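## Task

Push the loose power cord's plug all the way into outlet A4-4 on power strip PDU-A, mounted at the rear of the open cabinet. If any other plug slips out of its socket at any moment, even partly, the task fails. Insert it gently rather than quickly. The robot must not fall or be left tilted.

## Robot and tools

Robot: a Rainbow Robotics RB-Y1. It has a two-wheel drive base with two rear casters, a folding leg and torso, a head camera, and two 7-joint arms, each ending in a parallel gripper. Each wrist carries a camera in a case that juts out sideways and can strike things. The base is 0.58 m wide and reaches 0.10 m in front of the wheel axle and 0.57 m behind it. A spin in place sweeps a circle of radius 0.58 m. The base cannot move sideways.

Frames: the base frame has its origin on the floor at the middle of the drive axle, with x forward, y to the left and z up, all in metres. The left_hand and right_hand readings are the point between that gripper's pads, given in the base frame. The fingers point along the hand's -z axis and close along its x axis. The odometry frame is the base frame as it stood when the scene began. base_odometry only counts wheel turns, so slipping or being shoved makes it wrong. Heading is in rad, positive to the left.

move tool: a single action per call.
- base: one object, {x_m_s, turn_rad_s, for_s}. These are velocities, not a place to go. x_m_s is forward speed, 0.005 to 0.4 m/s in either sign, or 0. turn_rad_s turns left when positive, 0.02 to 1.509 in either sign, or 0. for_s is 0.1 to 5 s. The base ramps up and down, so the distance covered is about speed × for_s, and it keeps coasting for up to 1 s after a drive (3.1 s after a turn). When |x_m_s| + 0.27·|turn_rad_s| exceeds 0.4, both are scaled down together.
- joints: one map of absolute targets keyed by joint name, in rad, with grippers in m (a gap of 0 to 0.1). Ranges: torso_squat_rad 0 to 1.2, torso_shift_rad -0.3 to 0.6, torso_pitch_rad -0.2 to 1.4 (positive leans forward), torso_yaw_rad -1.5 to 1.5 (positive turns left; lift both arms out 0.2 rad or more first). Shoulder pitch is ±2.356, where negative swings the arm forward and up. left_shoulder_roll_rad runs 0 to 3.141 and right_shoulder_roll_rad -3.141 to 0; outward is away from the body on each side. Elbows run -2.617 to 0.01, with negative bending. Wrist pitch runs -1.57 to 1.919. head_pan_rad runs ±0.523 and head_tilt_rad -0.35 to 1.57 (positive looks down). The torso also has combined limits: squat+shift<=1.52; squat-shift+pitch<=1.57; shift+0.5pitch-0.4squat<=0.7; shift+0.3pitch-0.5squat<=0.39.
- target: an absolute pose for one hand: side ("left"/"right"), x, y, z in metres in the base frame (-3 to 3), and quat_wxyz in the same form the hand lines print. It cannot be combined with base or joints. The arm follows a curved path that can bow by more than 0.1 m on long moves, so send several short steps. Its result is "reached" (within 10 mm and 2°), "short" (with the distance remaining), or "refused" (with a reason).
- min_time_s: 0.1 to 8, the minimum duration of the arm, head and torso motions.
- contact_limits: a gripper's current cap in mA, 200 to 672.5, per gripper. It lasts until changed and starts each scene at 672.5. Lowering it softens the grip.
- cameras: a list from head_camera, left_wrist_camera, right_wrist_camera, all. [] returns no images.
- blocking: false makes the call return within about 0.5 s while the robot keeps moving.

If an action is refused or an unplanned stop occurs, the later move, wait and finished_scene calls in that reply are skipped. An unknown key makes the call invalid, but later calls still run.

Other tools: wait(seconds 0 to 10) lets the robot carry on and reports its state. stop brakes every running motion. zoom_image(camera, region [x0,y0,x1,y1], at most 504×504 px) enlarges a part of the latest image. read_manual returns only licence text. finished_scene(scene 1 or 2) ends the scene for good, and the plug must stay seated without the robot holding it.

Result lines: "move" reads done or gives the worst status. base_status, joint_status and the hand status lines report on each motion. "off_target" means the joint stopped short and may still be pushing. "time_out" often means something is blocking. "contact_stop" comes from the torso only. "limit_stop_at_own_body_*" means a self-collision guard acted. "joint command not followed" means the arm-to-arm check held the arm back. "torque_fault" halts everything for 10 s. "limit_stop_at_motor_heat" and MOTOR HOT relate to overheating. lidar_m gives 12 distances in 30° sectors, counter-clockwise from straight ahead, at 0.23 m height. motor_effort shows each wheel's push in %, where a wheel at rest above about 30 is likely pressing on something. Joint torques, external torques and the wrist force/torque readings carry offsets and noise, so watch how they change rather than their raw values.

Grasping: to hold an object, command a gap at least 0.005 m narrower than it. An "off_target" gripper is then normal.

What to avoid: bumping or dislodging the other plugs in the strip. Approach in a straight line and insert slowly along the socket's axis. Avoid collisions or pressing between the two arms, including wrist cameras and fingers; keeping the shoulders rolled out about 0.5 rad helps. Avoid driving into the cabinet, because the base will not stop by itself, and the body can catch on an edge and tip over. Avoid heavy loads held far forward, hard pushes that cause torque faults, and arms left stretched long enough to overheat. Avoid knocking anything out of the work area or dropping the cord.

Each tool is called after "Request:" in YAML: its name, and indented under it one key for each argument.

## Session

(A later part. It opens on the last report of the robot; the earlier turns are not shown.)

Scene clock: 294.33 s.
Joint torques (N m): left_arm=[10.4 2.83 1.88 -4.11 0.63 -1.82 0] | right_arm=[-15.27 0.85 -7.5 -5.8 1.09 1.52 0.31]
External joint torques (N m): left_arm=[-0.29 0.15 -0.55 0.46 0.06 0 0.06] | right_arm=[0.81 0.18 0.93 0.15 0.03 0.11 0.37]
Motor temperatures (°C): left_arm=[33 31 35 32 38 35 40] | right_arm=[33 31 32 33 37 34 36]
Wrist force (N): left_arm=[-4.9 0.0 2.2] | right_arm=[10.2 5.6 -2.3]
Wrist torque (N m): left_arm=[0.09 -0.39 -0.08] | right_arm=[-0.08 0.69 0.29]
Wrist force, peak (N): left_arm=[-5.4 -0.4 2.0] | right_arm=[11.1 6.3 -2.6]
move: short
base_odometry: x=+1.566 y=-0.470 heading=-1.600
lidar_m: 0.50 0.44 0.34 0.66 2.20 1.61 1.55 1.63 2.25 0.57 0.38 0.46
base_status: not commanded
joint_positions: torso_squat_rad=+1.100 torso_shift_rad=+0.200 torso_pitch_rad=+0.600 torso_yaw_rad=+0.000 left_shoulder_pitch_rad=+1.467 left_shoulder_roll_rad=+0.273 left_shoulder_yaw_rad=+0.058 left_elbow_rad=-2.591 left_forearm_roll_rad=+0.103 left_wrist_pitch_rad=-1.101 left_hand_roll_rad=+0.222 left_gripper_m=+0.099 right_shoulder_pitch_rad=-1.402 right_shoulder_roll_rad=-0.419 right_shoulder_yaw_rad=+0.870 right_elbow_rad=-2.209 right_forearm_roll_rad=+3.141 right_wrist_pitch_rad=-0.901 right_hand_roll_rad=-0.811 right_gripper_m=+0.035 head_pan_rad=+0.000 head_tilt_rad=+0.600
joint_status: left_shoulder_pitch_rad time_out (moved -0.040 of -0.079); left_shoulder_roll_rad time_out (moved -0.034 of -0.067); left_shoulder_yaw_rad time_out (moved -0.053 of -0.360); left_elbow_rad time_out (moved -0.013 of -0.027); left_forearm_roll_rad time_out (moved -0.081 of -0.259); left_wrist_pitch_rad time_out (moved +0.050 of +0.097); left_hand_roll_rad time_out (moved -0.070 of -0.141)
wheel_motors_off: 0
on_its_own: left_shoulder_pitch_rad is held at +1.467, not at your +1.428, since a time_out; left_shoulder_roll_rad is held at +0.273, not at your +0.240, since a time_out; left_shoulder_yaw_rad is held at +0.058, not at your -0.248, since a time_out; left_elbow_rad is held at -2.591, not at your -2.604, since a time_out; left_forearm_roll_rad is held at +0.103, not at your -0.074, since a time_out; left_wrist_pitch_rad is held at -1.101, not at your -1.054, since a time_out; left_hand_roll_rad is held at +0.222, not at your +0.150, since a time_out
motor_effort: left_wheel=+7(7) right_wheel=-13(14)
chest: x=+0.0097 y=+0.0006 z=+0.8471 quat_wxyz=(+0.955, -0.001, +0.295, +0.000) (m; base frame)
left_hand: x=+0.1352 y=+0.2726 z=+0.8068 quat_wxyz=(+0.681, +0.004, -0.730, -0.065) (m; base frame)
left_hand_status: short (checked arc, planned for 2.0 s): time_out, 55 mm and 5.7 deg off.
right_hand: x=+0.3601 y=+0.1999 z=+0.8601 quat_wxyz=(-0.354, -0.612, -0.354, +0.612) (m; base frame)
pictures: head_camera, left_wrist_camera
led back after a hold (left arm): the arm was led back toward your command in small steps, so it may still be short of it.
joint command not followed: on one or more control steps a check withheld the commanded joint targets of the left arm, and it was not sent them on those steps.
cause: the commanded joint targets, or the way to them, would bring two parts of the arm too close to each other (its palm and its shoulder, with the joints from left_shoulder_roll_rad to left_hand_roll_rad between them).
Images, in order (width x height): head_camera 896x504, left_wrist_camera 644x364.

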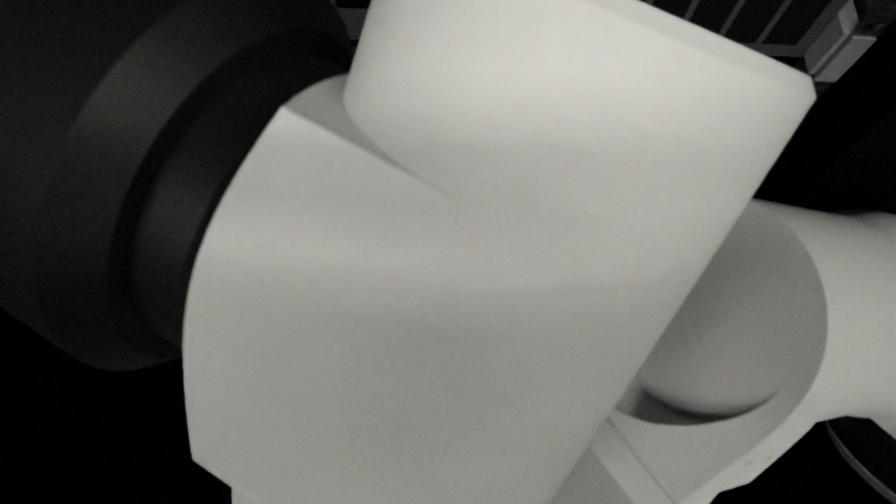

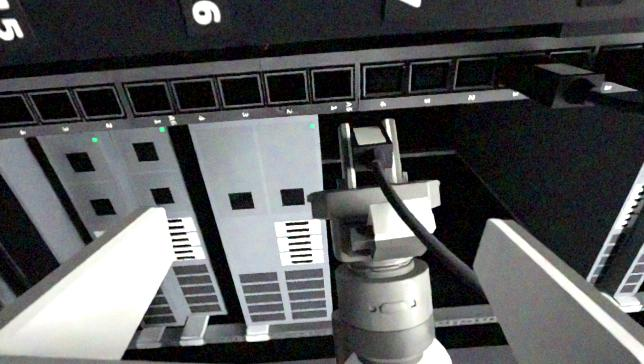

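Request:
move:
  base: {"x_m_s":0.05,"for_s":0.5}
  cameras: []

Request:
move:
  target: {"side":"right","x":0.41,"y":0.21,"z":0.862,"quat_wxyz":[0.354,0.612,0.354,-0.612]}
  min_time_s: 2

Scene clock: 310.60 s.
Joint torques (N m): left_arm=[10.77 2.64 1.88 -4.21 0.66 -1.83 0.02] | right_arm=[-15.4 0.89 -7.69 -5.79 1.16 1.5 0.27]
External joint torques (N m): left_arm=[0.07 -0.05 -0.55 0.37 0.09 -0.01 0.08] | right_arm=[0.68 0.21 0.74 0.16 0.09 0.08 0.33]
Motor temperatures (°C): left_arm=[33 31 35 32 38 35 40] | right_arm=[33 31 32 33 37 34 36]
Wrist force (N): left_arm=[-4.7 0.1 2.1] | right_arm=[10.7 6.0 -2.6]
Wrist torque (N m): left_arm=[0.09 -0.35 -0.07] | right_arm=[-0.11 0.74 0.34]
Wrist force, peak (N): left_arm=[-4.8 0.0 2.5] | right_arm=[11.2 6.1 -3.2]
move: done
base_odometry: x=+1.565 y=-0.495 heading=-1.600
lidar_m: 0.48 0.42 0.34 0.56 2.22 1.64 1.58 1.65 2.30 0.47 0.37 0.44
base_status: done (sent for 0.5 of 0.5 s)
joint_positions: torso_squat_rad=+1.100 torso_shift_rad=+0.200 torso_pitch_rad=+0.600 torso_yaw_rad=+0.000 left_shoulder_pitch_rad=+1.467 left_shoulder_roll_rad=+0.273 left_shoulder_yaw_rad=+0.058 left_elbow_rad=-2.591 left_forearm_roll_rad=+0.103 left_wrist_pitch_rad=-1.101 left_hand_roll_rad=+0.222 left_gripper_m=+0.099 right_shoulder_pitch_rad=-1.402 right_shoulder_roll_rad=-0.419 right_shoulder_yaw_rad=+0.870 right_elbow_rad=-2.209 right_forearm_roll_rad=+3.141 right_wrist_pitch_rad=-0.901 right_hand_roll_rad=-0.811 right_gripper_m=+0.035 head_pan_rad=+0.000 head_tilt_rad=+0.600
joint_status: not commanded
wheel_motors_off: 0
on_its_own: left_shoulder_pitch_rad is held at +1.467, not at your +1.428, since a time_out; left_shoulder_roll_rad is held at +0.273, not at your +0.240, since a time_out; left_shoulder_yaw_rad is held at +0.058, not at your -0.248, since a time_out; left_elbow_rad is held at -2.591, not at your -2.604, since a time_out; left_forearm_roll_rad is held at +0.103, not at your -0.074, since a time_out; left_wrist_pitch_rad is held at -1.101, not at your -1.054, since a time_out; left_hand_roll_rad is held at +0.222, not at your +0.150, since a time_out
motor_effort: left_wheel=+2(26) right_wheel=+9(24)
chest: x=+0.0098 y=+0.0006 z=+0.8471 quat_wxyz=(+0.955, -0.001, +0.295, +0.000) (m; base frame)
left_hand: x=+0.1353 y=+0.2726 z=+0.8067 quat_wxyz=(+0.681, +0.004, -0.730, -0.065) (m; base frame)
right_hand: x=+0.3601 y=+0.1999 z=+0.8600 quat_wxyz=(-0.354, -0.612, -0.354, +0.612) (m; base frame)
pictures: none
No camera images: "cameras" was empty.

Scene clock: 321.37 s.
Joint torques (N m): left_arm=[10.47 2.62 2.04 -4.09 0.66 -1.86 -0.09] | right_arm=[-22.05 9.58 -5.6 3.1 -0.26 2.67 -0.15]
External joint torques (N m): left_arm=[-0.22 -0.08 -0.41 0.48 0.09 -0.05 -0.04] | right_arm=[-5.49 9.17 3.09 8.99 -1.26 1.24 -0.09]
External joint torques when the fault began: right_arm=[-19.93 4.39 -27.04 33.06 9.48 -1.11 -0.73]
Motor temperatures (°C): left_arm=[33 31 35 32 38 35 40] | right_arm=[34 31 32 33 37 34 36]
Wrist force (N): left_arm=[-4.6 0.0 2.1] | right_arm=[14.8 17.5 68.6]
Wrist torque (N m): left_arm=[0.11 -0.36 -0.07] | right_arm=[-0.52 2.26 0.08]
Wrist force, peak (N): left_arm=[-5.5 2.2 3.5] | right_arm=[60.1 -27.3 183.7]
move: torque_fault
TORQUE FAULT: right_elbow_rad reached its load limit. The robot stopped for 10 seconds, dropped its targets and accepts commands again. The stop added 9.3 s to the call.
base_odometry: x=+1.565 y=-0.495 heading=-1.601
lidar_m: 0.47 0.42 0.34 0.56 2.23 1.65 1.58 1.65 2.29 0.48 0.37 0.44
base_status: not commanded
joint_positions: torso_squat_rad=+1.100 torso_shift_rad=+0.200 torso_pitch_rad=+0.599 torso_yaw_rad=-0.001 left_shoulder_pitch_rad=+1.467 left_shoulder_roll_rad=+0.273 left_shoulder_yaw_rad=+0.058 left_elbow_rad=-2.591 left_forearm_roll_rad=+0.103 left_wrist_pitch_rad=-1.101 left_hand_roll_rad=+0.222 left_gripper_m=+0.099 right_shoulder_pitch_rad=-1.421 right_shoulder_roll_rad=-0.430 right_shoulder_yaw_rad=+0.860 right_elbow_rad=-2.171 right_forearm_roll_rad=+3.106 right_wrist_pitch_rad=-0.851 right_hand_roll_rad=-0.804 right_gripper_m=+0.035 head_pan_rad=+0.000 head_tilt_rad=+0.600
joint_status: right_shoulder_pitch_rad torque_fault (moved -0.019 of -0.073); right_shoulder_yaw_rad torque_fault (moved -0.011 of -0.046); right_elbow_rad torque_fault (moved +0.038 of +0.186); right_forearm_roll_rad torque_fault (moved -0.035 of -0.098); right_wrist_pitch_rad torque_fault (moved +0.050 of +0.153); right_hand_roll_rad torque_fault (moved +0.007 of +0.020); the others done
wheel_motors_off: 0
on_its_own: left_shoulder_pitch_rad is held at +1.467, not at your +1.428, since a time_out; left_shoulder_roll_rad is held at +0.273, not at your +0.240, since a time_out; left_shoulder_yaw_rad is held at +0.058, not at your -0.248, since a time_out; left_elbow_rad is held at -2.591, not at your -2.604, since a time_out; left_forearm_roll_rad is held at +0.103, not at your -0.074, since a time_out; left_wrist_pitch_rad is held at -1.101, not at your -1.054, since a time_out; left_hand_roll_rad is held at +0.222, not at your +0.150, since a time_out; right_shoulder_pitch_rad is held at -1.422, not at your -1.475, since a torque_fault; right_shoulder_yaw_rad is held at +0.860, not at your +0.824, since a torque_fault; right_elbow_rad is held at -2.168, not at your -2.023, since a torque_fault; right_forearm_roll_rad is held at +3.106, not at your +3.043, since a torque_fault; right_wrist_pitch_rad is held at -0.851, not at your -0.749, since a torque_fault; right_hand_roll_rad is held at -0.804, not at your -0.791, since a torque_fault
motor_effort: left_wheel=-9(43) right_wheel=+29(47)
chest: x=+0.0095 y=-0.0002 z=+0.8472 quat_wxyz=(+0.955, +0.000, +0.295, +0.000) (m; base frame)
left_hand: x=+0.1353 y=+0.2718 z=+0.8073 quat_wxyz=(+0.680, +0.004, -0.730, -0.066) (m; base frame)
right_hand: x=+0.3677 y=+0.2025 z=+0.8620 quat_wxyz=(-0.359, -0.611, -0.360, +0.607) (m; base frame)
right_hand_status: short (checked arc, planned for 2.0 s): torque_fault, 43 mm and 1.0 deg off.
pictures: head_camera, left_wrist_camera, right_wrist_camera
Images, in order (width x height): head_camera 896x504, left_wrist_camera 644x364, right_wrist_camera 644x364.

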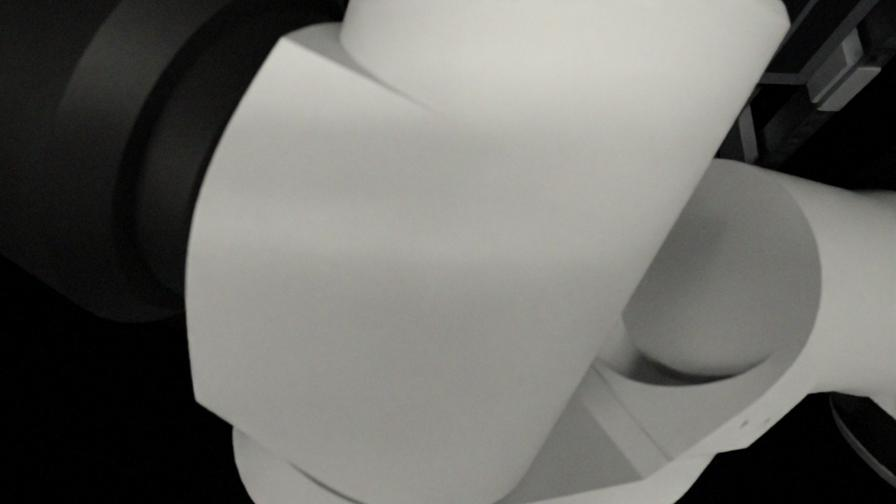

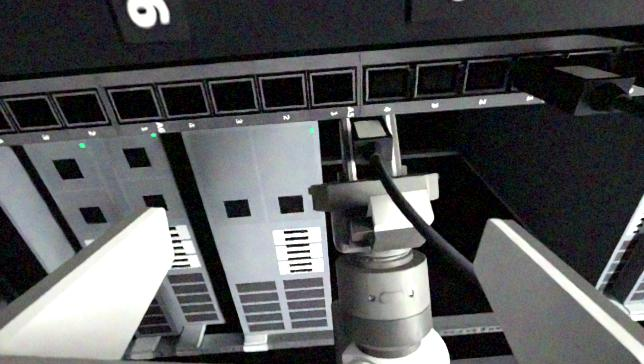

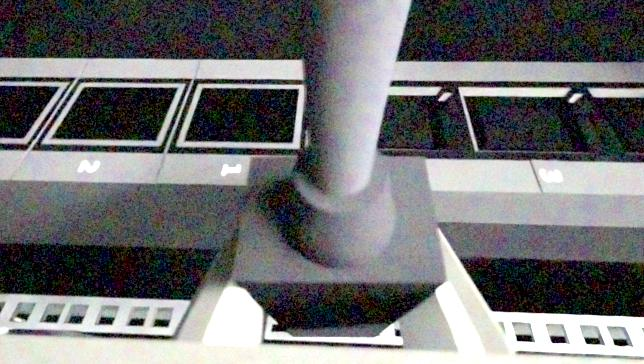

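Request:
move:
  target: {"side":"right","x":0.33,"y":0.18,"z":0.862,"quat_wxyz":[0.354,0.612,0.354,-0.612]}
  min_time_s: 2

Request:
zoom_image:
  camera: "left_wrist_camera"
  region: [250, 20, 554, 200]

Request:
zoom_image:
  camera: "right_wrist_camera"
  region: [150, 40, 644, 364]

Scene clock: 359.30 s.
Joint torques (N m): left_arm=[10.14 2.65 2.02 -4.22 0.64 -1.67 -0.04] | right_arm=[-22.05 9.61 -5.62 3.21 -0.25 2.58 -0.19]
External joint torques (N m): left_arm=[-0.55 -0.05 -0.43 0.36 0.08 0.14 0.01] | right_arm=[-5.49 9.21 3.07 9.1 -1.26 1.16 -0.13]
Motor temperatures (°C): left_arm=[33 31 35 32 38 35 40] | right_arm=[34 31 32 33 37 34 36]
Wrist force (N): left_arm=[-4.7 -0.2 2.0] | right_arm=[14.6 17.2 68.8]
Wrist torque (N m): left_arm=[0.13 -0.35 -0.07] | right_arm=[-0.50 2.23 0.06]
Wrist force, peak (N): left_arm=[-4.9 0.1 2.2] | right_arm=[14.8 17.6 69.6]
move: refused
base_odometry: x=+1.565 y=-0.495 heading=-1.601
lidar_m: 0.47 0.42 0.34 0.55 2.23 1.64 1.57 1.65 2.29 0.48 0.37 0.44
base_status: not commanded
joint_positions: torso_squat_rad=+1.100 torso_shift_rad=+0.200 torso_pitch_rad=+0.599 torso_yaw_rad=-0.001 left_shoulder_pitch_rad=+1.467 left_shoulder_roll_rad=+0.273 left_shoulder_yaw_rad=+0.058 left_elbow_rad=-2.591 left_forearm_roll_rad=+0.103 left_wrist_pitch_rad=-1.101 left_hand_roll_rad=+0.222 left_gripper_m=+0.099 right_shoulder_pitch_rad=-1.421 right_shoulder_roll_rad=-0.430 right_shoulder_yaw_rad=+0.860 right_elbow_rad=-2.171 right_forearm_roll_rad=+3.106 right_wrist_pitch_rad=-0.851 right_hand_roll_rad=-0.804 right_gripper_m=+0.035 head_pan_rad=+0.000 head_tilt_rad=+0.600
joint_status: not commanded
wheel_motors_off: 0
on_its_own: left_shoulder_pitch_rad is held at +1.467, not at your +1.428, since a time_out; left_shoulder_roll_rad is held at +0.273, not at your +0.240, since a time_out; left_shoulder_yaw_rad is held at +0.058, not at your -0.248, since a time_out; left_elbow_rad is held at -2.591, not at your -2.604, since a time_out; left_forearm_roll_rad is held at +0.103, not at your -0.074, since a time_out; left_wrist_pitch_rad is held at -1.101, not at your -1.054, since a time_out; left_hand_roll_rad is held at +0.222, not at your +0.150, since a time_out; right_shoulder_pitch_rad is held at -1.422, not at your -1.475, since a torque_fault; right_shoulder_yaw_rad is held at +0.860, not at your +0.824, since a torque_fault; right_elbow_rad is held at -2.168, not at your -2.023, since a torque_fault; right_forearm_roll_rad is held at +3.106, not at your +3.043, since a torque_fault; right_wrist_pitch_rad is held at -0.851, not at your -0.749, since a torque_fault; right_hand_roll_rad is held at -0.804, not at your -0.791, since a torque_fault
motor_effort: left_wheel=-9(9) right_wheel=+29(29)
chest: x=+0.0095 y=-0.0002 z=+0.8472 quat_wxyz=(+0.955, +0.000, +0.295, +0.000) (m; base frame)
left_hand: x=+0.1353 y=+0.2718 z=+0.8073 quat_wxyz=(+0.680, +0.004, -0.730, -0.066) (m; base frame)
right_hand: x=+0.3677 y=+0.2025 z=+0.8620 quat_wxyz=(-0.359, -0.611, -0.360, +0.607) (m; base frame)
right_hand_status: refused: the posture found for that pose stands 14 mm from the torso (limit 20 mm). Nothing moved. The solve starts from where the arm stands: from another posture it may find a clear one.
pictures: head_camera, left_wrist_camera, right_wrist_camera
Images, in order (width x height): head_camera 896x504, left_wrist_camera 644x364, right_wrist_camera 644x364.

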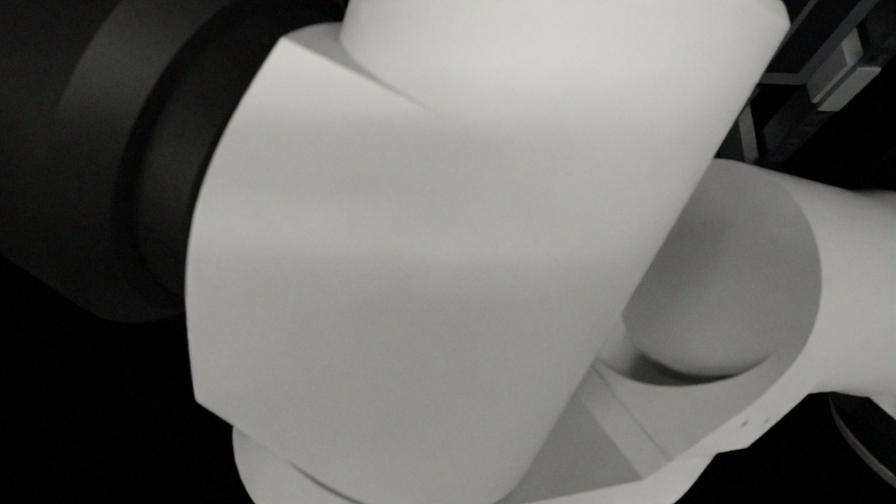

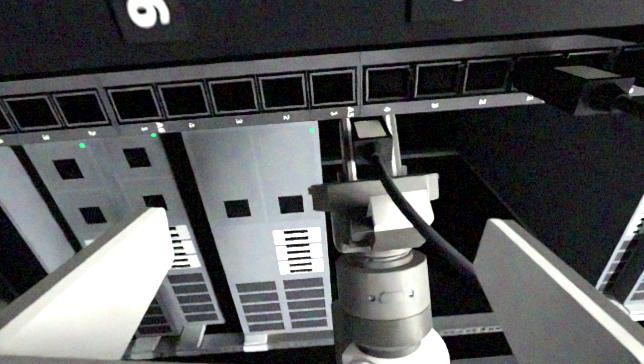

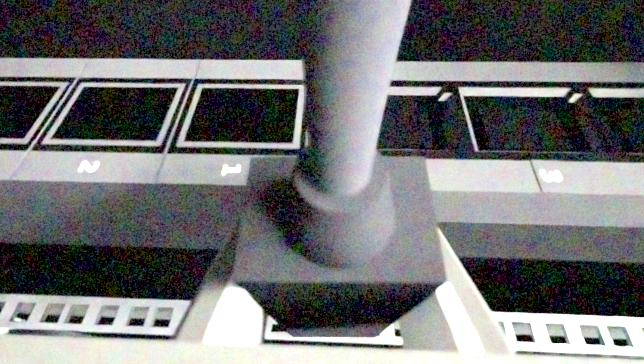

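Scaled by 1.658 from the camera's 644x364 image, which has a finer 1265x715 frame.

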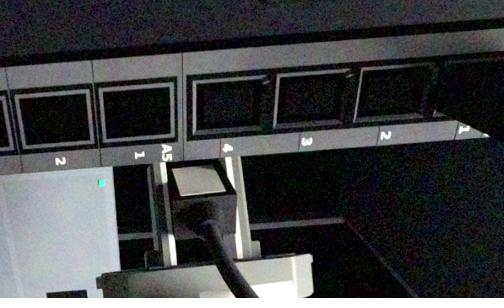

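Scaled by 1.020 from the camera's 644x364 image, which has a finer 1265x715 frame.

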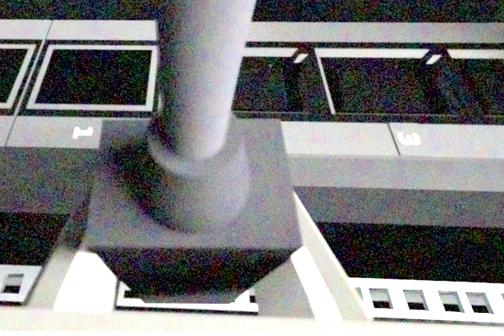

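Request:
move:
  target: {"side":"right","x":0.35,"y":0.19,"z":0.862,"quat_wxyz":[0.354,0.612,0.354,-0.612]}
  min_time_s: 2
  cameras: ["left_wrist_camera","right_wrist_camera"]

Request:
zoom_image:
  camera: "left_wrist_camera"
  region: [250, 20, 554, 200]

Request:
zoom_image:
  camera: "right_wrist_camera"
  region: [150, 40, 644, 364]

Scene clock: 366.30 s.
Joint torques (N m): left_arm=[10.7 2.82 2.25 -3.95 0.77 -1.92 -0.1] | right_arm=[-13.21 2.16 -5.72 -6.24 1.34 1.28 0.27]
External joint torques (N m): left_arm=[0.01 0.13 -0.18 0.63 0.2 -0.1 -0.05] | right_arm=[2.32 1.44 2.41 -0.35 0.26 -0.15 0.32]
Motor temperatures (°C): left_arm=[33 31 35 32 38 35 40] | right_arm=[34 31 32 33 37 34 36]
Wrist force (N): left_arm=[-4.8 0.0 2.1] | right_arm=[10.4 6.4 -2.8]
Wrist torque (N m): left_arm=[0.10 -0.38 -0.06] | right_arm=[-0.16 0.73 0.28]
Wrist force, peak (N): left_arm=[-5.0 0.1 2.2] | right_arm=[14.4 17.5 69.6]
move: done
base_odometry: x=+1.565 y=-0.495 heading=-1.601
lidar_m: 0.48 0.41 0.34 0.55 2.23 1.65 1.58 1.65 2.29 0.47 0.38 0.44
base_status: not commanded
joint_positions: torso_squat_rad=+1.100 torso_shift_rad=+0.200 torso_pitch_rad=+0.600 torso_yaw_rad=+0.000 left_shoulder_pitch_rad=+1.467 left_shoulder_roll_rad=+0.273 left_shoulder_yaw_rad=+0.058 left_elbow_rad=-2.591 left_forearm_roll_rad=+0.103 left_wrist_pitch_rad=-1.101 left_hand_roll_rad=+0.222 left_gripper_m=+0.099 right_shoulder_pitch_rad=-1.376 right_shoulder_roll_rad=-0.427 right_shoulder_yaw_rad=+0.866 right_elbow_rad=-2.267 right_forearm_roll_rad=+3.141 right_wrist_pitch_rad=-0.937 right_hand_roll_rad=-0.795 right_gripper_m=+0.035 head_pan_rad=+0.000 head_tilt_rad=+0.600
joint_status: all done
wheel_motors_off: 0
on_its_own: left_shoulder_pitch_rad is held at +1.467, not at your +1.428, since a time_out; left_shoulder_roll_rad is held at +0.273, not at your +0.240, since a time_out; left_shoulder_yaw_rad is held at +0.058, not at your -0.248, since a time_out; left_elbow_rad is held at -2.591, not at your -2.604, since a time_out; left_forearm_roll_rad is held at +0.103, not at your -0.074, since a time_out; left_wrist_pitch_rad is held at -1.101, not at your -1.054, since a time_out; left_hand_roll_rad is held at +0.222, not at your +0.150, since a time_out
motor_effort: left_wheel=-5(9) right_wheel=+14(29)
chest: x=+0.0096 y=+0.0005 z=+0.8471 quat_wxyz=(+0.955, -0.001, +0.295, +0.000) (m; base frame)
left_hand: x=+0.1352 y=+0.2726 z=+0.8068 quat_wxyz=(+0.681, +0.004, -0.730, -0.065) (m; base frame)
right_hand: x=+0.3503 y=+0.1909 z=+0.8619 quat_wxyz=(-0.355, -0.611, -0.354, +0.612) (m; base frame)
right_hand_status: reached (checked arc, planned for 2.0 s): 1 mm and 0.1 deg off.
pictures: left_wrist_camera, right_wrist_camera
Images, in order (width x height): left_wrist_camera 644x364, right_wrist_camera 644x364.

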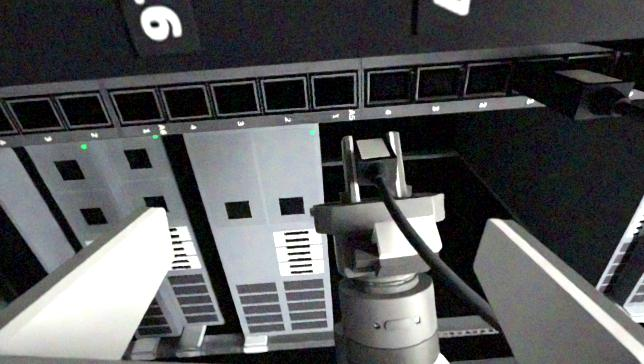

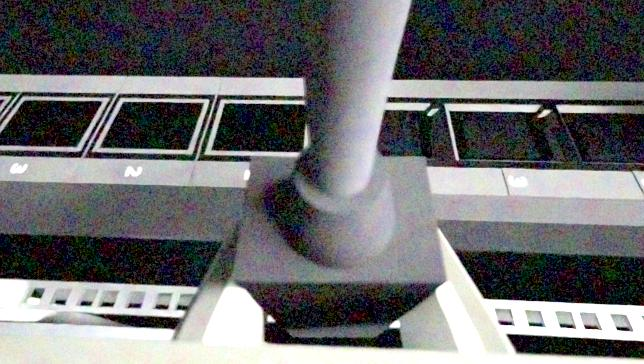

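Scaled by 1.658 from the camera's 644x364 image, which has a finer 1265x715 frame.

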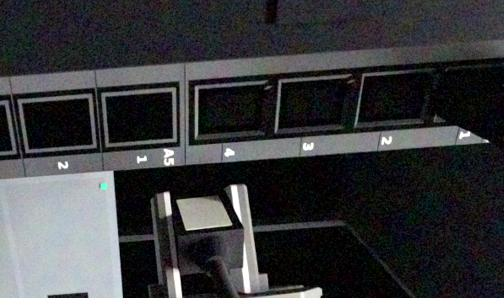

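Scaled by 1.020 from the camera's 644x364 image, which has a finer 1265x715 frame.

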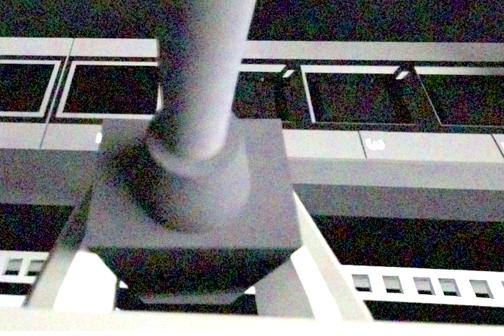

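Request:
move:
  base: {"x_m_s":-0.06,"for_s":0.5}
  cameras: []

Request:
move:
  target: {"side":"right","x":0.36,"y":0.235,"z":0.862,"quat_wxyz":[0.354,0.612,0.354,-0.612]}
  min_time_s: 3
  cameras: ["left_wrist_camera","right_wrist_camera"]

Request:
zoom_image:
  camera: "left_wrist_camera"
  region: [250, 20, 554, 200]

Request:
zoom_image:
  camera: "right_wrist_camera"
  region: [150, 40, 644, 364]

Scene clock: 373.67 s.
Joint torques (N m): left_arm=[10.54 3.1 2.2 -4.35 0.66 -1.83 -0.1] | right_arm=[-13.71 1.43 -6.34 -5.78 1.23 1.44 0.34]
External joint torques (N m): left_arm=[-0.15 0.41 -0.23 0.22 0.1 -0.02 -0.04] | right_arm=[1.8 0.71 1.79 0.12 0.15 0 0.4]
Motor temperatures (°C): left_arm=[33 31 35 32 38 35 40] | right_arm=[34 31 32 33 37 34 36]
Wrist force (N): left_arm=[-4.7 0.2 2.1] | right_arm=[10.8 6.7 -2.6]
Wrist torque (N m): left_arm=[0.08 -0.36 -0.06] | right_arm=[-0.21 0.75 0.29]
Wrist force, peak (N): left_arm=[-4.9 0.0 2.1] | right_arm=[11.2 6.9 -3.3]
move: done
base_odometry: x=+1.566 y=-0.465 heading=-1.600
lidar_m: 0.50 0.44 0.35 0.69 2.20 1.61 1.55 1.62 2.24 0.58 0.39 0.47
base_status: done (sent for 0.5 of 0.5 s)
joint_positions: torso_squat_rad=+1.100 torso_shift_rad=+0.200 torso_pitch_rad=+0.600 torso_yaw_rad=+0.000 left_shoulder_pitch_rad=+1.467 left_shoulder_roll_rad=+0.273 left_shoulder_yaw_rad=+0.058 left_elbow_rad=-2.591 left_forearm_roll_rad=+0.103 left_wrist_pitch_rad=-1.101 left_hand_roll_rad=+0.222 left_gripper_m=+0.099 right_shoulder_pitch_rad=-1.375 right_shoulder_roll_rad=-0.427 right_shoulder_yaw_rad=+0.866 right_elbow_rad=-2.268 right_forearm_roll_rad=+3.141 right_wrist_pitch_rad=-0.937 right_hand_roll_rad=-0.795 right_gripper_m=+0.035 head_pan_rad=+0.000 head_tilt_rad=+0.600
joint_status: not commanded
wheel_motors_off: 0
on_its_own: left_shoulder_pitch_rad is held at +1.467, not at your +1.428, since a time_out; left_shoulder_roll_rad is held at +0.273, not at your +0.240, since a time_out; left_shoulder_yaw_rad is held at +0.058, not at your -0.248, since a time_out; left_elbow_rad is held at -2.591, not at your -2.604, since a time_out; left_forearm_roll_rad is held at +0.103, not at your -0.074, since a time_out; left_wrist_pitch_rad is held at -1.101, not at your -1.054, since a time_out; left_hand_roll_rad is held at +0.222, not at your +0.150, since a time_out
motor_effort: left_wheel=+6(23) right_wheel=-12(29)
chest: x=+0.0097 y=+0.0005 z=+0.8471 quat_wxyz=(+0.955, -0.001, +0.295, +0.000) (m; base frame)
left_hand: x=+0.1353 y=+0.2726 z=+0.8068 quat_wxyz=(+0.681, +0.004, -0.730, -0.065) (m; base frame)
right_hand: x=+0.3502 y=+0.1910 z=+0.8617 quat_wxyz=(-0.355, -0.611, -0.354, +0.612) (m; base frame)
pictures: none
No camera images: "cameras" was empty.

Scene clock: 377.00 s.
Joint torques (N m): left_arm=[10.52 2.9 1.93 -4.23 0.45 -1.89 -0.02] | right_arm=[-20.75 6.85 -9.52 -4.35 1.13 3.42 0.61]
External joint torques (N m): left_arm=[-0.18 0.21 -0.51 0.35 -0.12 -0.07 0.03] | right_arm=[-4.54 4.21 -1.82 2.3 0.21 1.84 0.67]
Motor temperatures (°C): left_arm=[33 31 35 32 38 35 40] | right_arm=[34 31 32 33 37 34 36]
Wrist force (N): left_arm=[-4.7 0.2 2.1] | right_arm=[19.3 7.1 22.1]
Wrist torque (N m): left_arm=[0.08 -0.35 -0.07] | right_arm=[0.65 1.03 -0.06]
Wrist force, peak (N): left_arm=[-4.9 0.1 2.1] | right_arm=[19.7 6.7 22.4]
move: done
base_odometry: x=+1.566 y=-0.465 heading=-1.600
lidar_m: 0.51 0.44 0.35 0.69 2.18 1.62 1.55 1.62 2.25 0.59 0.39 0.46
base_status: not commanded
joint_positions: torso_squat_rad=+1.100 torso_shift_rad=+0.200 torso_pitch_rad=+0.600 torso_yaw_rad=+0.000 left_shoulder_pitch_rad=+1.467 left_shoulder_roll_rad=+0.273 left_shoulder_yaw_rad=+0.058 left_elbow_rad=-2.591 left_forearm_roll_rad=+0.103 left_wrist_pitch_rad=-1.101 left_hand_roll_rad=+0.222 left_gripper_m=+0.099 right_shoulder_pitch_rad=-1.395 right_shoulder_roll_rad=-0.260 right_shoulder_yaw_rad=+0.841 right_elbow_rad=-2.090 right_forearm_roll_rad=+3.141 right_wrist_pitch_rad=-0.901 right_hand_roll_rad=-0.698 right_gripper_m=+0.035 head_pan_rad=+0.000 head_tilt_rad=+0.600
joint_status: all done
wheel_motors_off: 0
on_its_own: left_shoulder_pitch_rad is held at +1.467, not at your +1.428, since a time_out; left_shoulder_roll_rad is held at +0.273, not at your +0.240, since a time_out; left_shoulder_yaw_rad is held at +0.058, not at your -0.248, since a time_out; left_elbow_rad is held at -2.591, not at your -2.604, since a time_out; left_forearm_roll_rad is held at +0.103, not at your -0.074, since a time_out; left_wrist_pitch_rad is held at -1.101, not at your -1.054, since a time_out; left_hand_roll_rad is held at +0.222, not at your +0.150, since a time_out
motor_effort: left_wheel=+6(7) right_wheel=-10(12)
chest: x=+0.0097 y=+0.0004 z=+0.8471 quat_wxyz=(+0.955, +0.000, +0.295, +0.000) (m; base frame)
left_hand: x=+0.1352 y=+0.2724 z=+0.8069 quat_wxyz=(+0.681, +0.004, -0.730, -0.065) (m; base frame)
right_hand: x=+0.3600 y=+0.2339 z=+0.8611 quat_wxyz=(-0.356, -0.609, -0.354, +0.614) (m; base frame)
right_hand_status: reached (checked arc, planned for 3.0 s): 1 mm and 0.5 deg off.
pictures: left_wrist_camera, right_wrist_camera
Images, in order (width x height): left_wrist_camera 644x364, right_wrist_camera 644x364.

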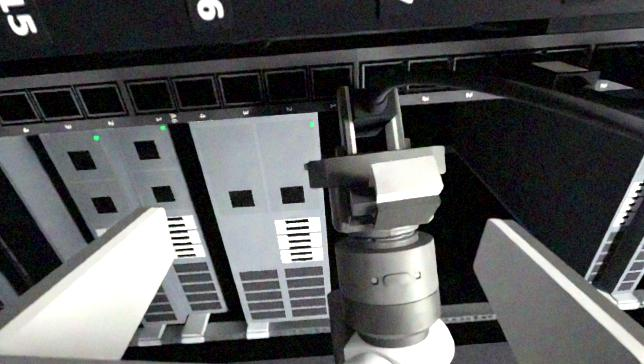

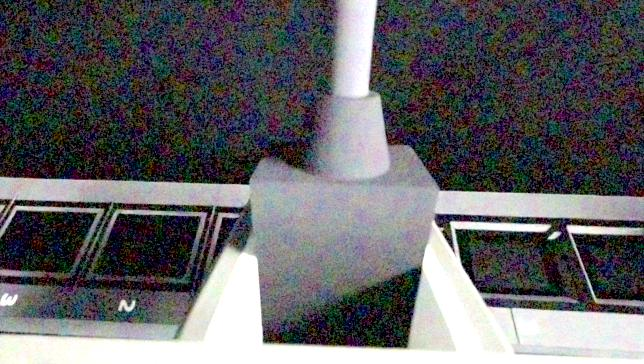

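Scaled by 1.658 from the camera's 644x364 image, which has a finer 1265x715 frame.

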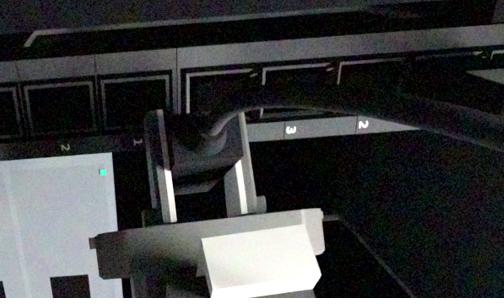

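Scaled by 1.020 from the camera's 644x364 image, which has a finer 1265x715 frame.

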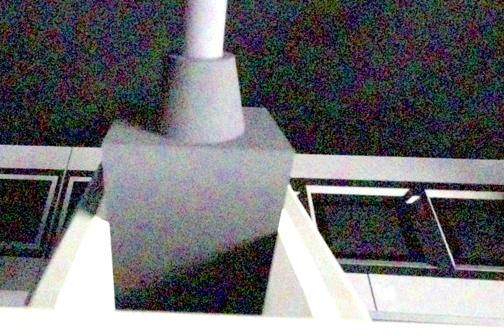

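Request:
move:
  base: {"x_m_s":-0.1,"for_s":0.7}
  cameras: ["left_wrist_camera","right_wrist_camera"]

Request:
zoom_image:
  camera: "left_wrist_camera"
  region: [250, 20, 554, 200]

Request:
zoom_image:
  camera: "right_wrist_camera"
  region: [150, 40, 644, 364]

Scene clock: 385.83 s.
Joint torques (N m): left_arm=[10.47 2.77 2.08 -4.28 0.85 -1.7 0.11] | right_arm=[-16.46 3.33 -7.63 -6.03 0.88 1.78 0.35]
External joint torques (N m): left_arm=[-0.23 0.08 -0.35 0.3 0.29 0.12 0.16] | right_arm=[-0.24 0.7 0.08 0.62 -0.04 0.2 0.41]
Motor temperatures (°C): left_arm=[33 31 35 32 38 35 40] | right_arm=[34 31 32 33 37 34 36]
Wrist force (N): left_arm=[-4.7 0.2 1.9] | right_arm=[10.9 6.6 -2.2]
Wrist torque (N m): left_arm=[0.08 -0.35 -0.07] | right_arm=[-0.20 0.81 0.27]
Wrist force, peak (N): left_arm=[-4.9 0.2 2.4] | right_arm=[19.4 6.5 23.0]
move: done
base_odometry: x=+1.568 y=-0.395 heading=-1.599
lidar_m: 0.57 0.49 0.39 0.99 2.08 1.55 1.48 1.54 2.15 0.84 0.42 0.53
base_status: done (sent for 0.7 of 0.7 s)
joint_positions: torso_squat_rad=+1.100 torso_shift_rad=+0.200 torso_pitch_rad=+0.600 torso_yaw_rad=+0.000 left_shoulder_pitch_rad=+1.467 left_shoulder_roll_rad=+0.273 left_shoulder_yaw_rad=+0.058 left_elbow_rad=-2.591 left_forearm_roll_rad=+0.103 left_wrist_pitch_rad=-1.101 left_hand_roll_rad=+0.222 left_gripper_m=+0.099 right_shoulder_pitch_rad=-1.396 right_shoulder_roll_rad=-0.259 right_shoulder_yaw_rad=+0.841 right_elbow_rad=-2.090 right_forearm_roll_rad=+3.141 right_wrist_pitch_rad=-0.900 right_hand_roll_rad=-0.698 right_gripper_m=+0.035 head_pan_rad=+0.000 head_tilt_rad=+0.600
joint_status: not commanded
wheel_motors_off: 0
on_its_own: left_shoulder_pitch_rad is held at +1.467, not at your +1.428, since a time_out; left_shoulder_roll_rad is held at +0.273, not at your +0.240, since a time_out; left_shoulder_yaw_rad is held at +0.058, not at your -0.248, since a time_out; left_elbow_rad is held at -2.591, not at your -2.604, since a time_out; left_forearm_roll_rad is held at +0.103, not at your -0.074, since a time_out; left_wrist_pitch_rad is held at -1.101, not at your -1.054, since a time_out; left_hand_roll_rad is held at +0.222, not at your +0.150, since a time_out
motor_effort: left_wheel=+11(26) right_wheel=-12(30)
chest: x=+0.0097 y=+0.0006 z=+0.8471 quat_wxyz=(+0.955, -0.001, +0.295, +0.000) (m; base frame)
left_hand: x=+0.1353 y=+0.2726 z=+0.8068 quat_wxyz=(+0.681, +0.004, -0.730, -0.065) (m; base frame)
right_hand: x=+0.3599 y=+0.2344 z=+0.8616 quat_wxyz=(-0.356, -0.609, -0.355, +0.613) (m; base frame)
pictures: left_wrist_camera, right_wrist_camera
Images, in order (width x height): left_wrist_camera 644x364, right_wrist_camera 644x364.

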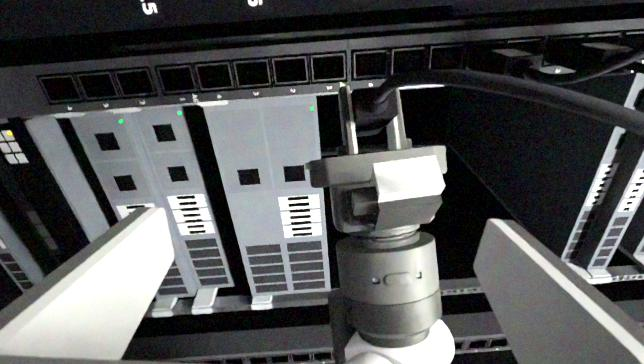

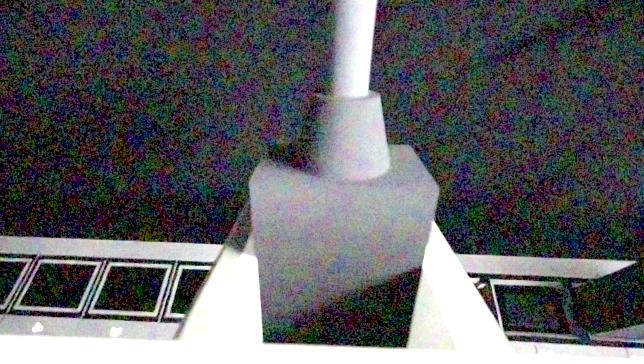

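Scaled by 1.658 from the camera's 644x364 image, which has a finer 1265x715 frame.

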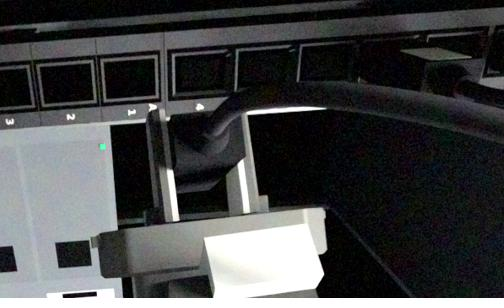

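Scaled by 1.020 from the camera's 644x364 image, which has a finer 1265x715 frame.

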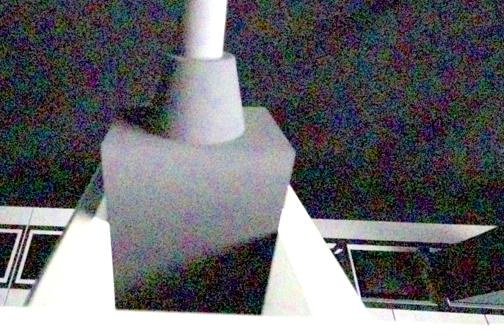

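Request:
move:
  base: {"x_m_s":-0.12,"for_s":0.9}
  joints: {"left_gripper_m":0.0}
  cameras: []

Request:
move:
  target: {"side":"left","x":0.2,"y":0.31,"z":0.84,"quat_wxyz":[0.6785,0,-0.7346,0]}
  min_time_s: 2

Scene clock: 435.93 s.
Joint torques (N m): left_arm=[10.93 2.71 2.33 -4.14 0.64 -1.91 -0.19] | right_arm=[-16.43 2.93 -7.72 -6.41 0.85 1.69 0.29]
External joint torques (N m): left_arm=[0.23 0.03 -0.1 0.43 0.08 -0.1 -0.13] | right_arm=[-0.22 0.3 -0.01 0.25 -0.07 0.12 0.34]
Motor temperatures (°C): left_arm=[33 31 35 32 38 35 40] | right_arm=[34 31 32 33 37 34 36]
Wrist force (N): left_arm=[-4.8 0.1 2.3] | right_arm=[10.7 6.7 -2.5]
Wrist torque (N m): left_arm=[0.09 -0.36 -0.07] | right_arm=[-0.23 0.77 0.24]
Wrist force, peak (N): left_arm=[-5.0 0.0 2.2] | right_arm=[11.2 7.4 -3.1]
move: done
base_odometry: x=+1.571 y=-0.287 heading=-1.597
lidar_m: 0.68 0.46 0.49 1.43 1.94 1.43 1.37 1.44 2.00 1.24 0.48 0.51
base_status: done (sent for 0.9 of 0.9 s)
joint_positions: torso_squat_rad=+1.100 torso_shift_rad=+0.200 torso_pitch_rad=+0.600 torso_yaw_rad=+0.000 left_shoulder_pitch_rad=+1.467 left_shoulder_roll_rad=+0.273 left_shoulder_yaw_rad=+0.058 left_elbow_rad=-2.591 left_forearm_roll_rad=+0.103 left_wrist_pitch_rad=-1.101 left_hand_roll_rad=+0.222 left_gripper_m=+0.000 right_shoulder_pitch_rad=-1.396 right_shoulder_roll_rad=-0.259 right_shoulder_yaw_rad=+0.841 right_elbow_rad=-2.090 right_forearm_roll_rad=+3.141 right_wrist_pitch_rad=-0.900 right_hand_roll_rad=-0.698 right_gripper_m=+0.035 head_pan_rad=+0.000 head_tilt_rad=+0.600
joint_status: all done
wheel_motors_off: 0
on_its_own: left_shoulder_pitch_rad is held at +1.467, not at your +1.428, since a time_out; left_shoulder_roll_rad is held at +0.273, not at your +0.240, since a time_out; left_shoulder_yaw_rad is held at +0.058, not at your -0.248, since a time_out; left_elbow_rad is held at -2.591, not at your -2.604, since a time_out; left_forearm_roll_rad is held at +0.103, not at your -0.074, since a time_out; left_wrist_pitch_rad is held at -1.101, not at your -1.054, since a time_out; left_hand_roll_rad is held at +0.222, not at your +0.150, since a time_out
motor_effort: left_wheel=+11(25) right_wheel=-13(31)
chest: x=+0.0097 y=+0.0006 z=+0.8471 quat_wxyz=(+0.955, -0.001, +0.295, +0.000) (m; base frame)
left_hand: x=+0.1353 y=+0.2726 z=+0.8067 quat_wxyz=(+0.681, +0.004, -0.730, -0.065) (m; base frame)
right_hand: x=+0.3599 y=+0.2345 z=+0.8616 quat_wxyz=(-0.356, -0.609, -0.355, +0.613) (m; base frame)
pictures: none
No camera images: "cameras" was empty.

Scene clock: 438.27 s.
Joint torques (N m): left_arm=[8.21 2.92 5.13 -5.65 0.87 -1.37 0.4] | right_arm=[-16.41 3.04 -7.57 -6.29 0.84 1.73 0.33]
External joint torques (N m): left_arm=[-1.35 1.02 0.92 -0.09 0.28 0.34 0.46] | right_arm=[-0.2 0.41 0.14 0.36 -0.08 0.16 0.38]
Motor temperatures (°C): left_arm=[33 31 35 32 38 35 40] | right_arm=[34 31 32 33 37 34 36]
Wrist force (N): left_arm=[-4.6 0.6 3.2] | right_arm=[10.6 6.4 -2.4]
Wrist torque (N m): left_arm=[0.07 -0.36 -0.06] | right_arm=[-0.16 0.75 0.24]
Wrist force, peak (N): left_arm=[-4.7 0.5 3.3] | right_arm=[11.5 6.6 -2.6]
move: short
base_odometry: x=+1.571 y=-0.287 heading=-1.597
lidar_m: 0.68 0.47 0.49 1.44 1.93 1.43 1.37 1.44 2.00 1.23 0.49 0.52
base_status: not commanded
joint_positions: torso_squat_rad=+1.100 torso_shift_rad=+0.200 torso_pitch_rad=+0.600 torso_yaw_rad=+0.000 left_shoulder_pitch_rad=+1.143 left_shoulder_roll_rad=+0.396 left_shoulder_yaw_rad=+0.378 left_elbow_rad=-2.617 left_forearm_roll_rad=+0.352 left_wrist_pitch_rad=-0.917 left_hand_roll_rad=+0.360 left_gripper_m=+0.000 right_shoulder_pitch_rad=-1.396 right_shoulder_roll_rad=-0.259 right_shoulder_yaw_rad=+0.841 right_elbow_rad=-2.090 right_forearm_roll_rad=+3.141 right_wrist_pitch_rad=-0.900 right_hand_roll_rad=-0.698 right_gripper_m=+0.035 head_pan_rad=+0.000 head_tilt_rad=+0.600
joint_status: all done
wheel_motors_off: 0
motor_effort: left_wheel=+11(11) right_wheel=-13(13)
chest: x=+0.0097 y=+0.0006 z=+0.8471 quat_wxyz=(+0.955, -0.001, +0.295, +0.000) (m; base frame)
left_hand: x=+0.1996 y=+0.3107 z=+0.8394 quat_wxyz=(+0.612, -0.060, -0.786, -0.065) (m; base frame)
left_hand_status: short (checked arc, as near as the solve gets, planned for 2.0 s): 1 mm and 14.0 deg off. The place is met; only the turn is off.
right_hand: x=+0.3599 y=+0.2345 z=+0.8616 quat_wxyz=(-0.356, -0.609, -0.355, +0.613) (m; base frame)
pictures: head_camera, left_wrist_camera, right_wrist_camera
Images, in order (width x height): head_camera 896x504, left_wrist_camera 644x364, right_wrist_camera 644x364.

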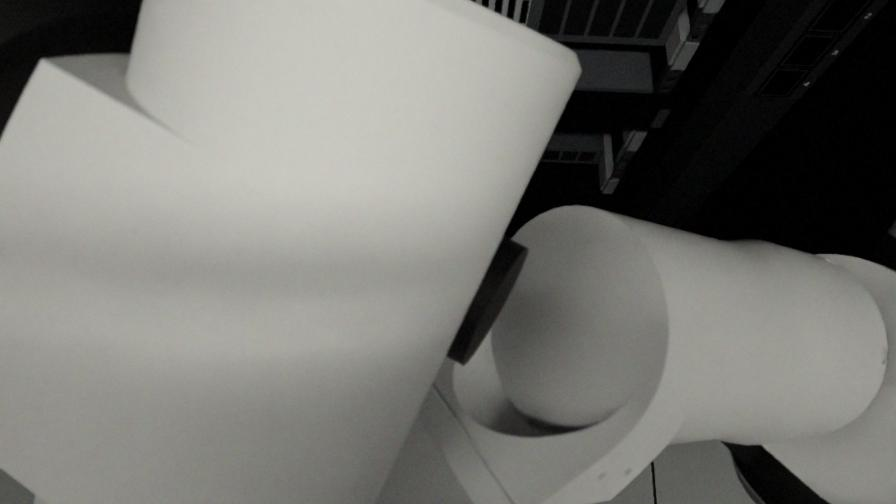

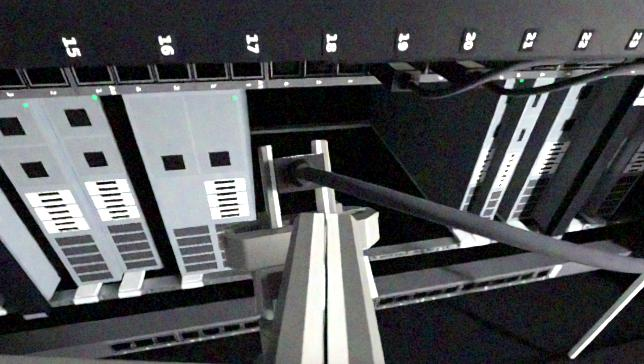

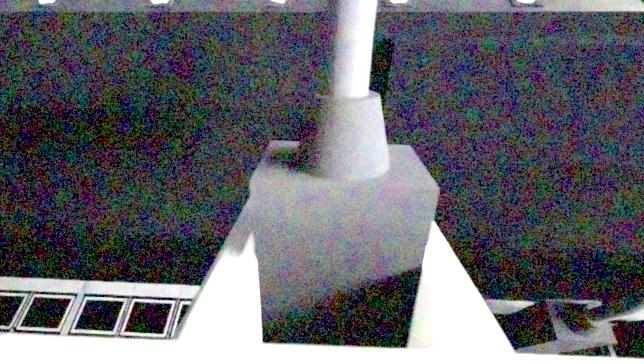

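Request:
move:
  target: {"side":"left","x":0.295,"y":0.297,"z":0.862,"quat_wxyz":[0.707,0,-0.707,0]}
  min_time_s: 3

Request:
zoom_image:
  camera: "left_wrist_camera"
  region: [170, 100, 474, 280]

Scene clock: 455.53 s.
Joint torques (N m): left_arm=[4.37 4.74 7.16 -5.12 0.74 -1.3 0.2] | right_arm=[-16.11 2.75 -7.78 -6.3 0.9 1.73 0.31]
External joint torques (N m): left_arm=[-1.23 1.51 1.08 0.02 0.26 0.34 0.25] | right_arm=[0.1 0.12 -0.08 0.35 -0.02 0.16 0.36]
Motor temperatures (°C): left_arm=[33 31 35 32 38 35 40] | right_arm=[34 31 32 33 37 34 36]
Wrist force (N): left_arm=[-4.2 0.3 3.9] | right_arm=[11.0 7.6 -2.4]
Wrist torque (N m): left_arm=[0.07 -0.37 -0.04] | right_arm=[-0.19 0.75 0.26]
Wrist force, peak (N): left_arm=[-4.7 1.7 4.6] | right_arm=[11.3 7.7 -1.4]
move: short
base_odometry: x=+1.571 y=-0.287 heading=-1.597
lidar_m: 0.68 0.47 0.49 1.43 1.94 1.43 1.36 1.43 2.00 1.24 0.48 0.51
base_status: not commanded
joint_positions: torso_squat_rad=+1.100 torso_shift_rad=+0.200 torso_pitch_rad=+0.600 torso_yaw_rad=+0.000 left_shoulder_pitch_rad=+0.759 left_shoulder_roll_rad=+0.703 left_shoulder_yaw_rad=+0.645 left_elbow_rad=-2.617 left_forearm_roll_rad=+0.540 left_wrist_pitch_rad=-0.533 left_hand_roll_rad=+0.425 left_gripper_m=+0.000 right_shoulder_pitch_rad=-1.396 right_shoulder_roll_rad=-0.259 right_shoulder_yaw_rad=+0.841 right_elbow_rad=-2.090 right_forearm_roll_rad=+3.141 right_wrist_pitch_rad=-0.900 right_hand_roll_rad=-0.698 right_gripper_m=+0.035 head_pan_rad=+0.000 head_tilt_rad=+0.600
joint_status: all done
wheel_motors_off: 0
motor_effort: left_wheel=+11(11) right_wheel=-13(13)
chest: x=+0.0097 y=+0.0006 z=+0.8471 quat_wxyz=(+0.955, -0.001, +0.295, +0.000) (m; base frame)
left_hand: x=+0.2951 y=+0.2977 z=+0.8615 quat_wxyz=(+0.598, -0.135, -0.778, -0.135) (m; base frame)
left_hand_status: short (checked arc, as near as the solve gets, planned for 3.0 s): 1 mm and 26.6 deg off. The place is met; only the turn is off.
right_hand: x=+0.3599 y=+0.2345 z=+0.8616 quat_wxyz=(-0.356, -0.609, -0.355, +0.613) (m; base frame)
pictures: head_camera, left_wrist_camera, right_wrist_camera
Images, in order (width x height): head_camera 896x504, left_wrist_camera 644x364, right_wrist_camera 644x364.

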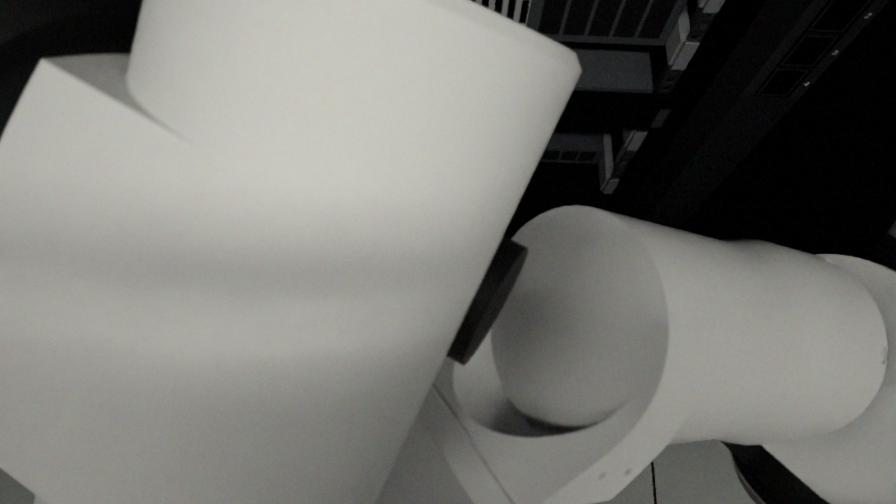

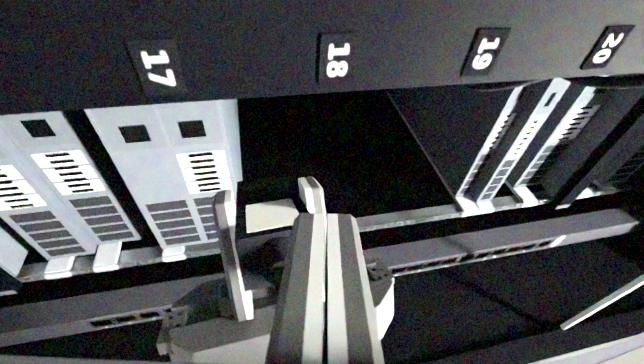

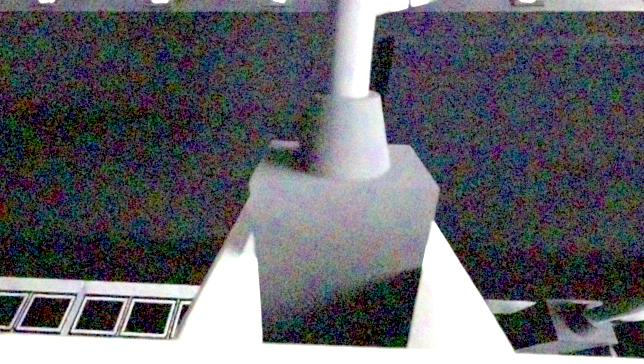

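Scaled by 1.658 from the camera's 644x364 image, which has a finer 1265x715 frame.

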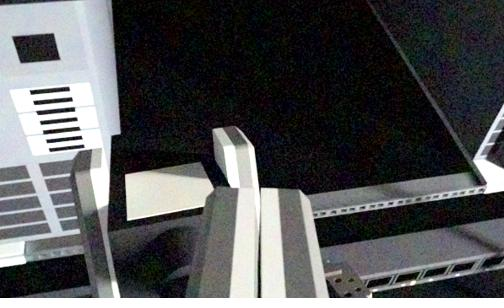

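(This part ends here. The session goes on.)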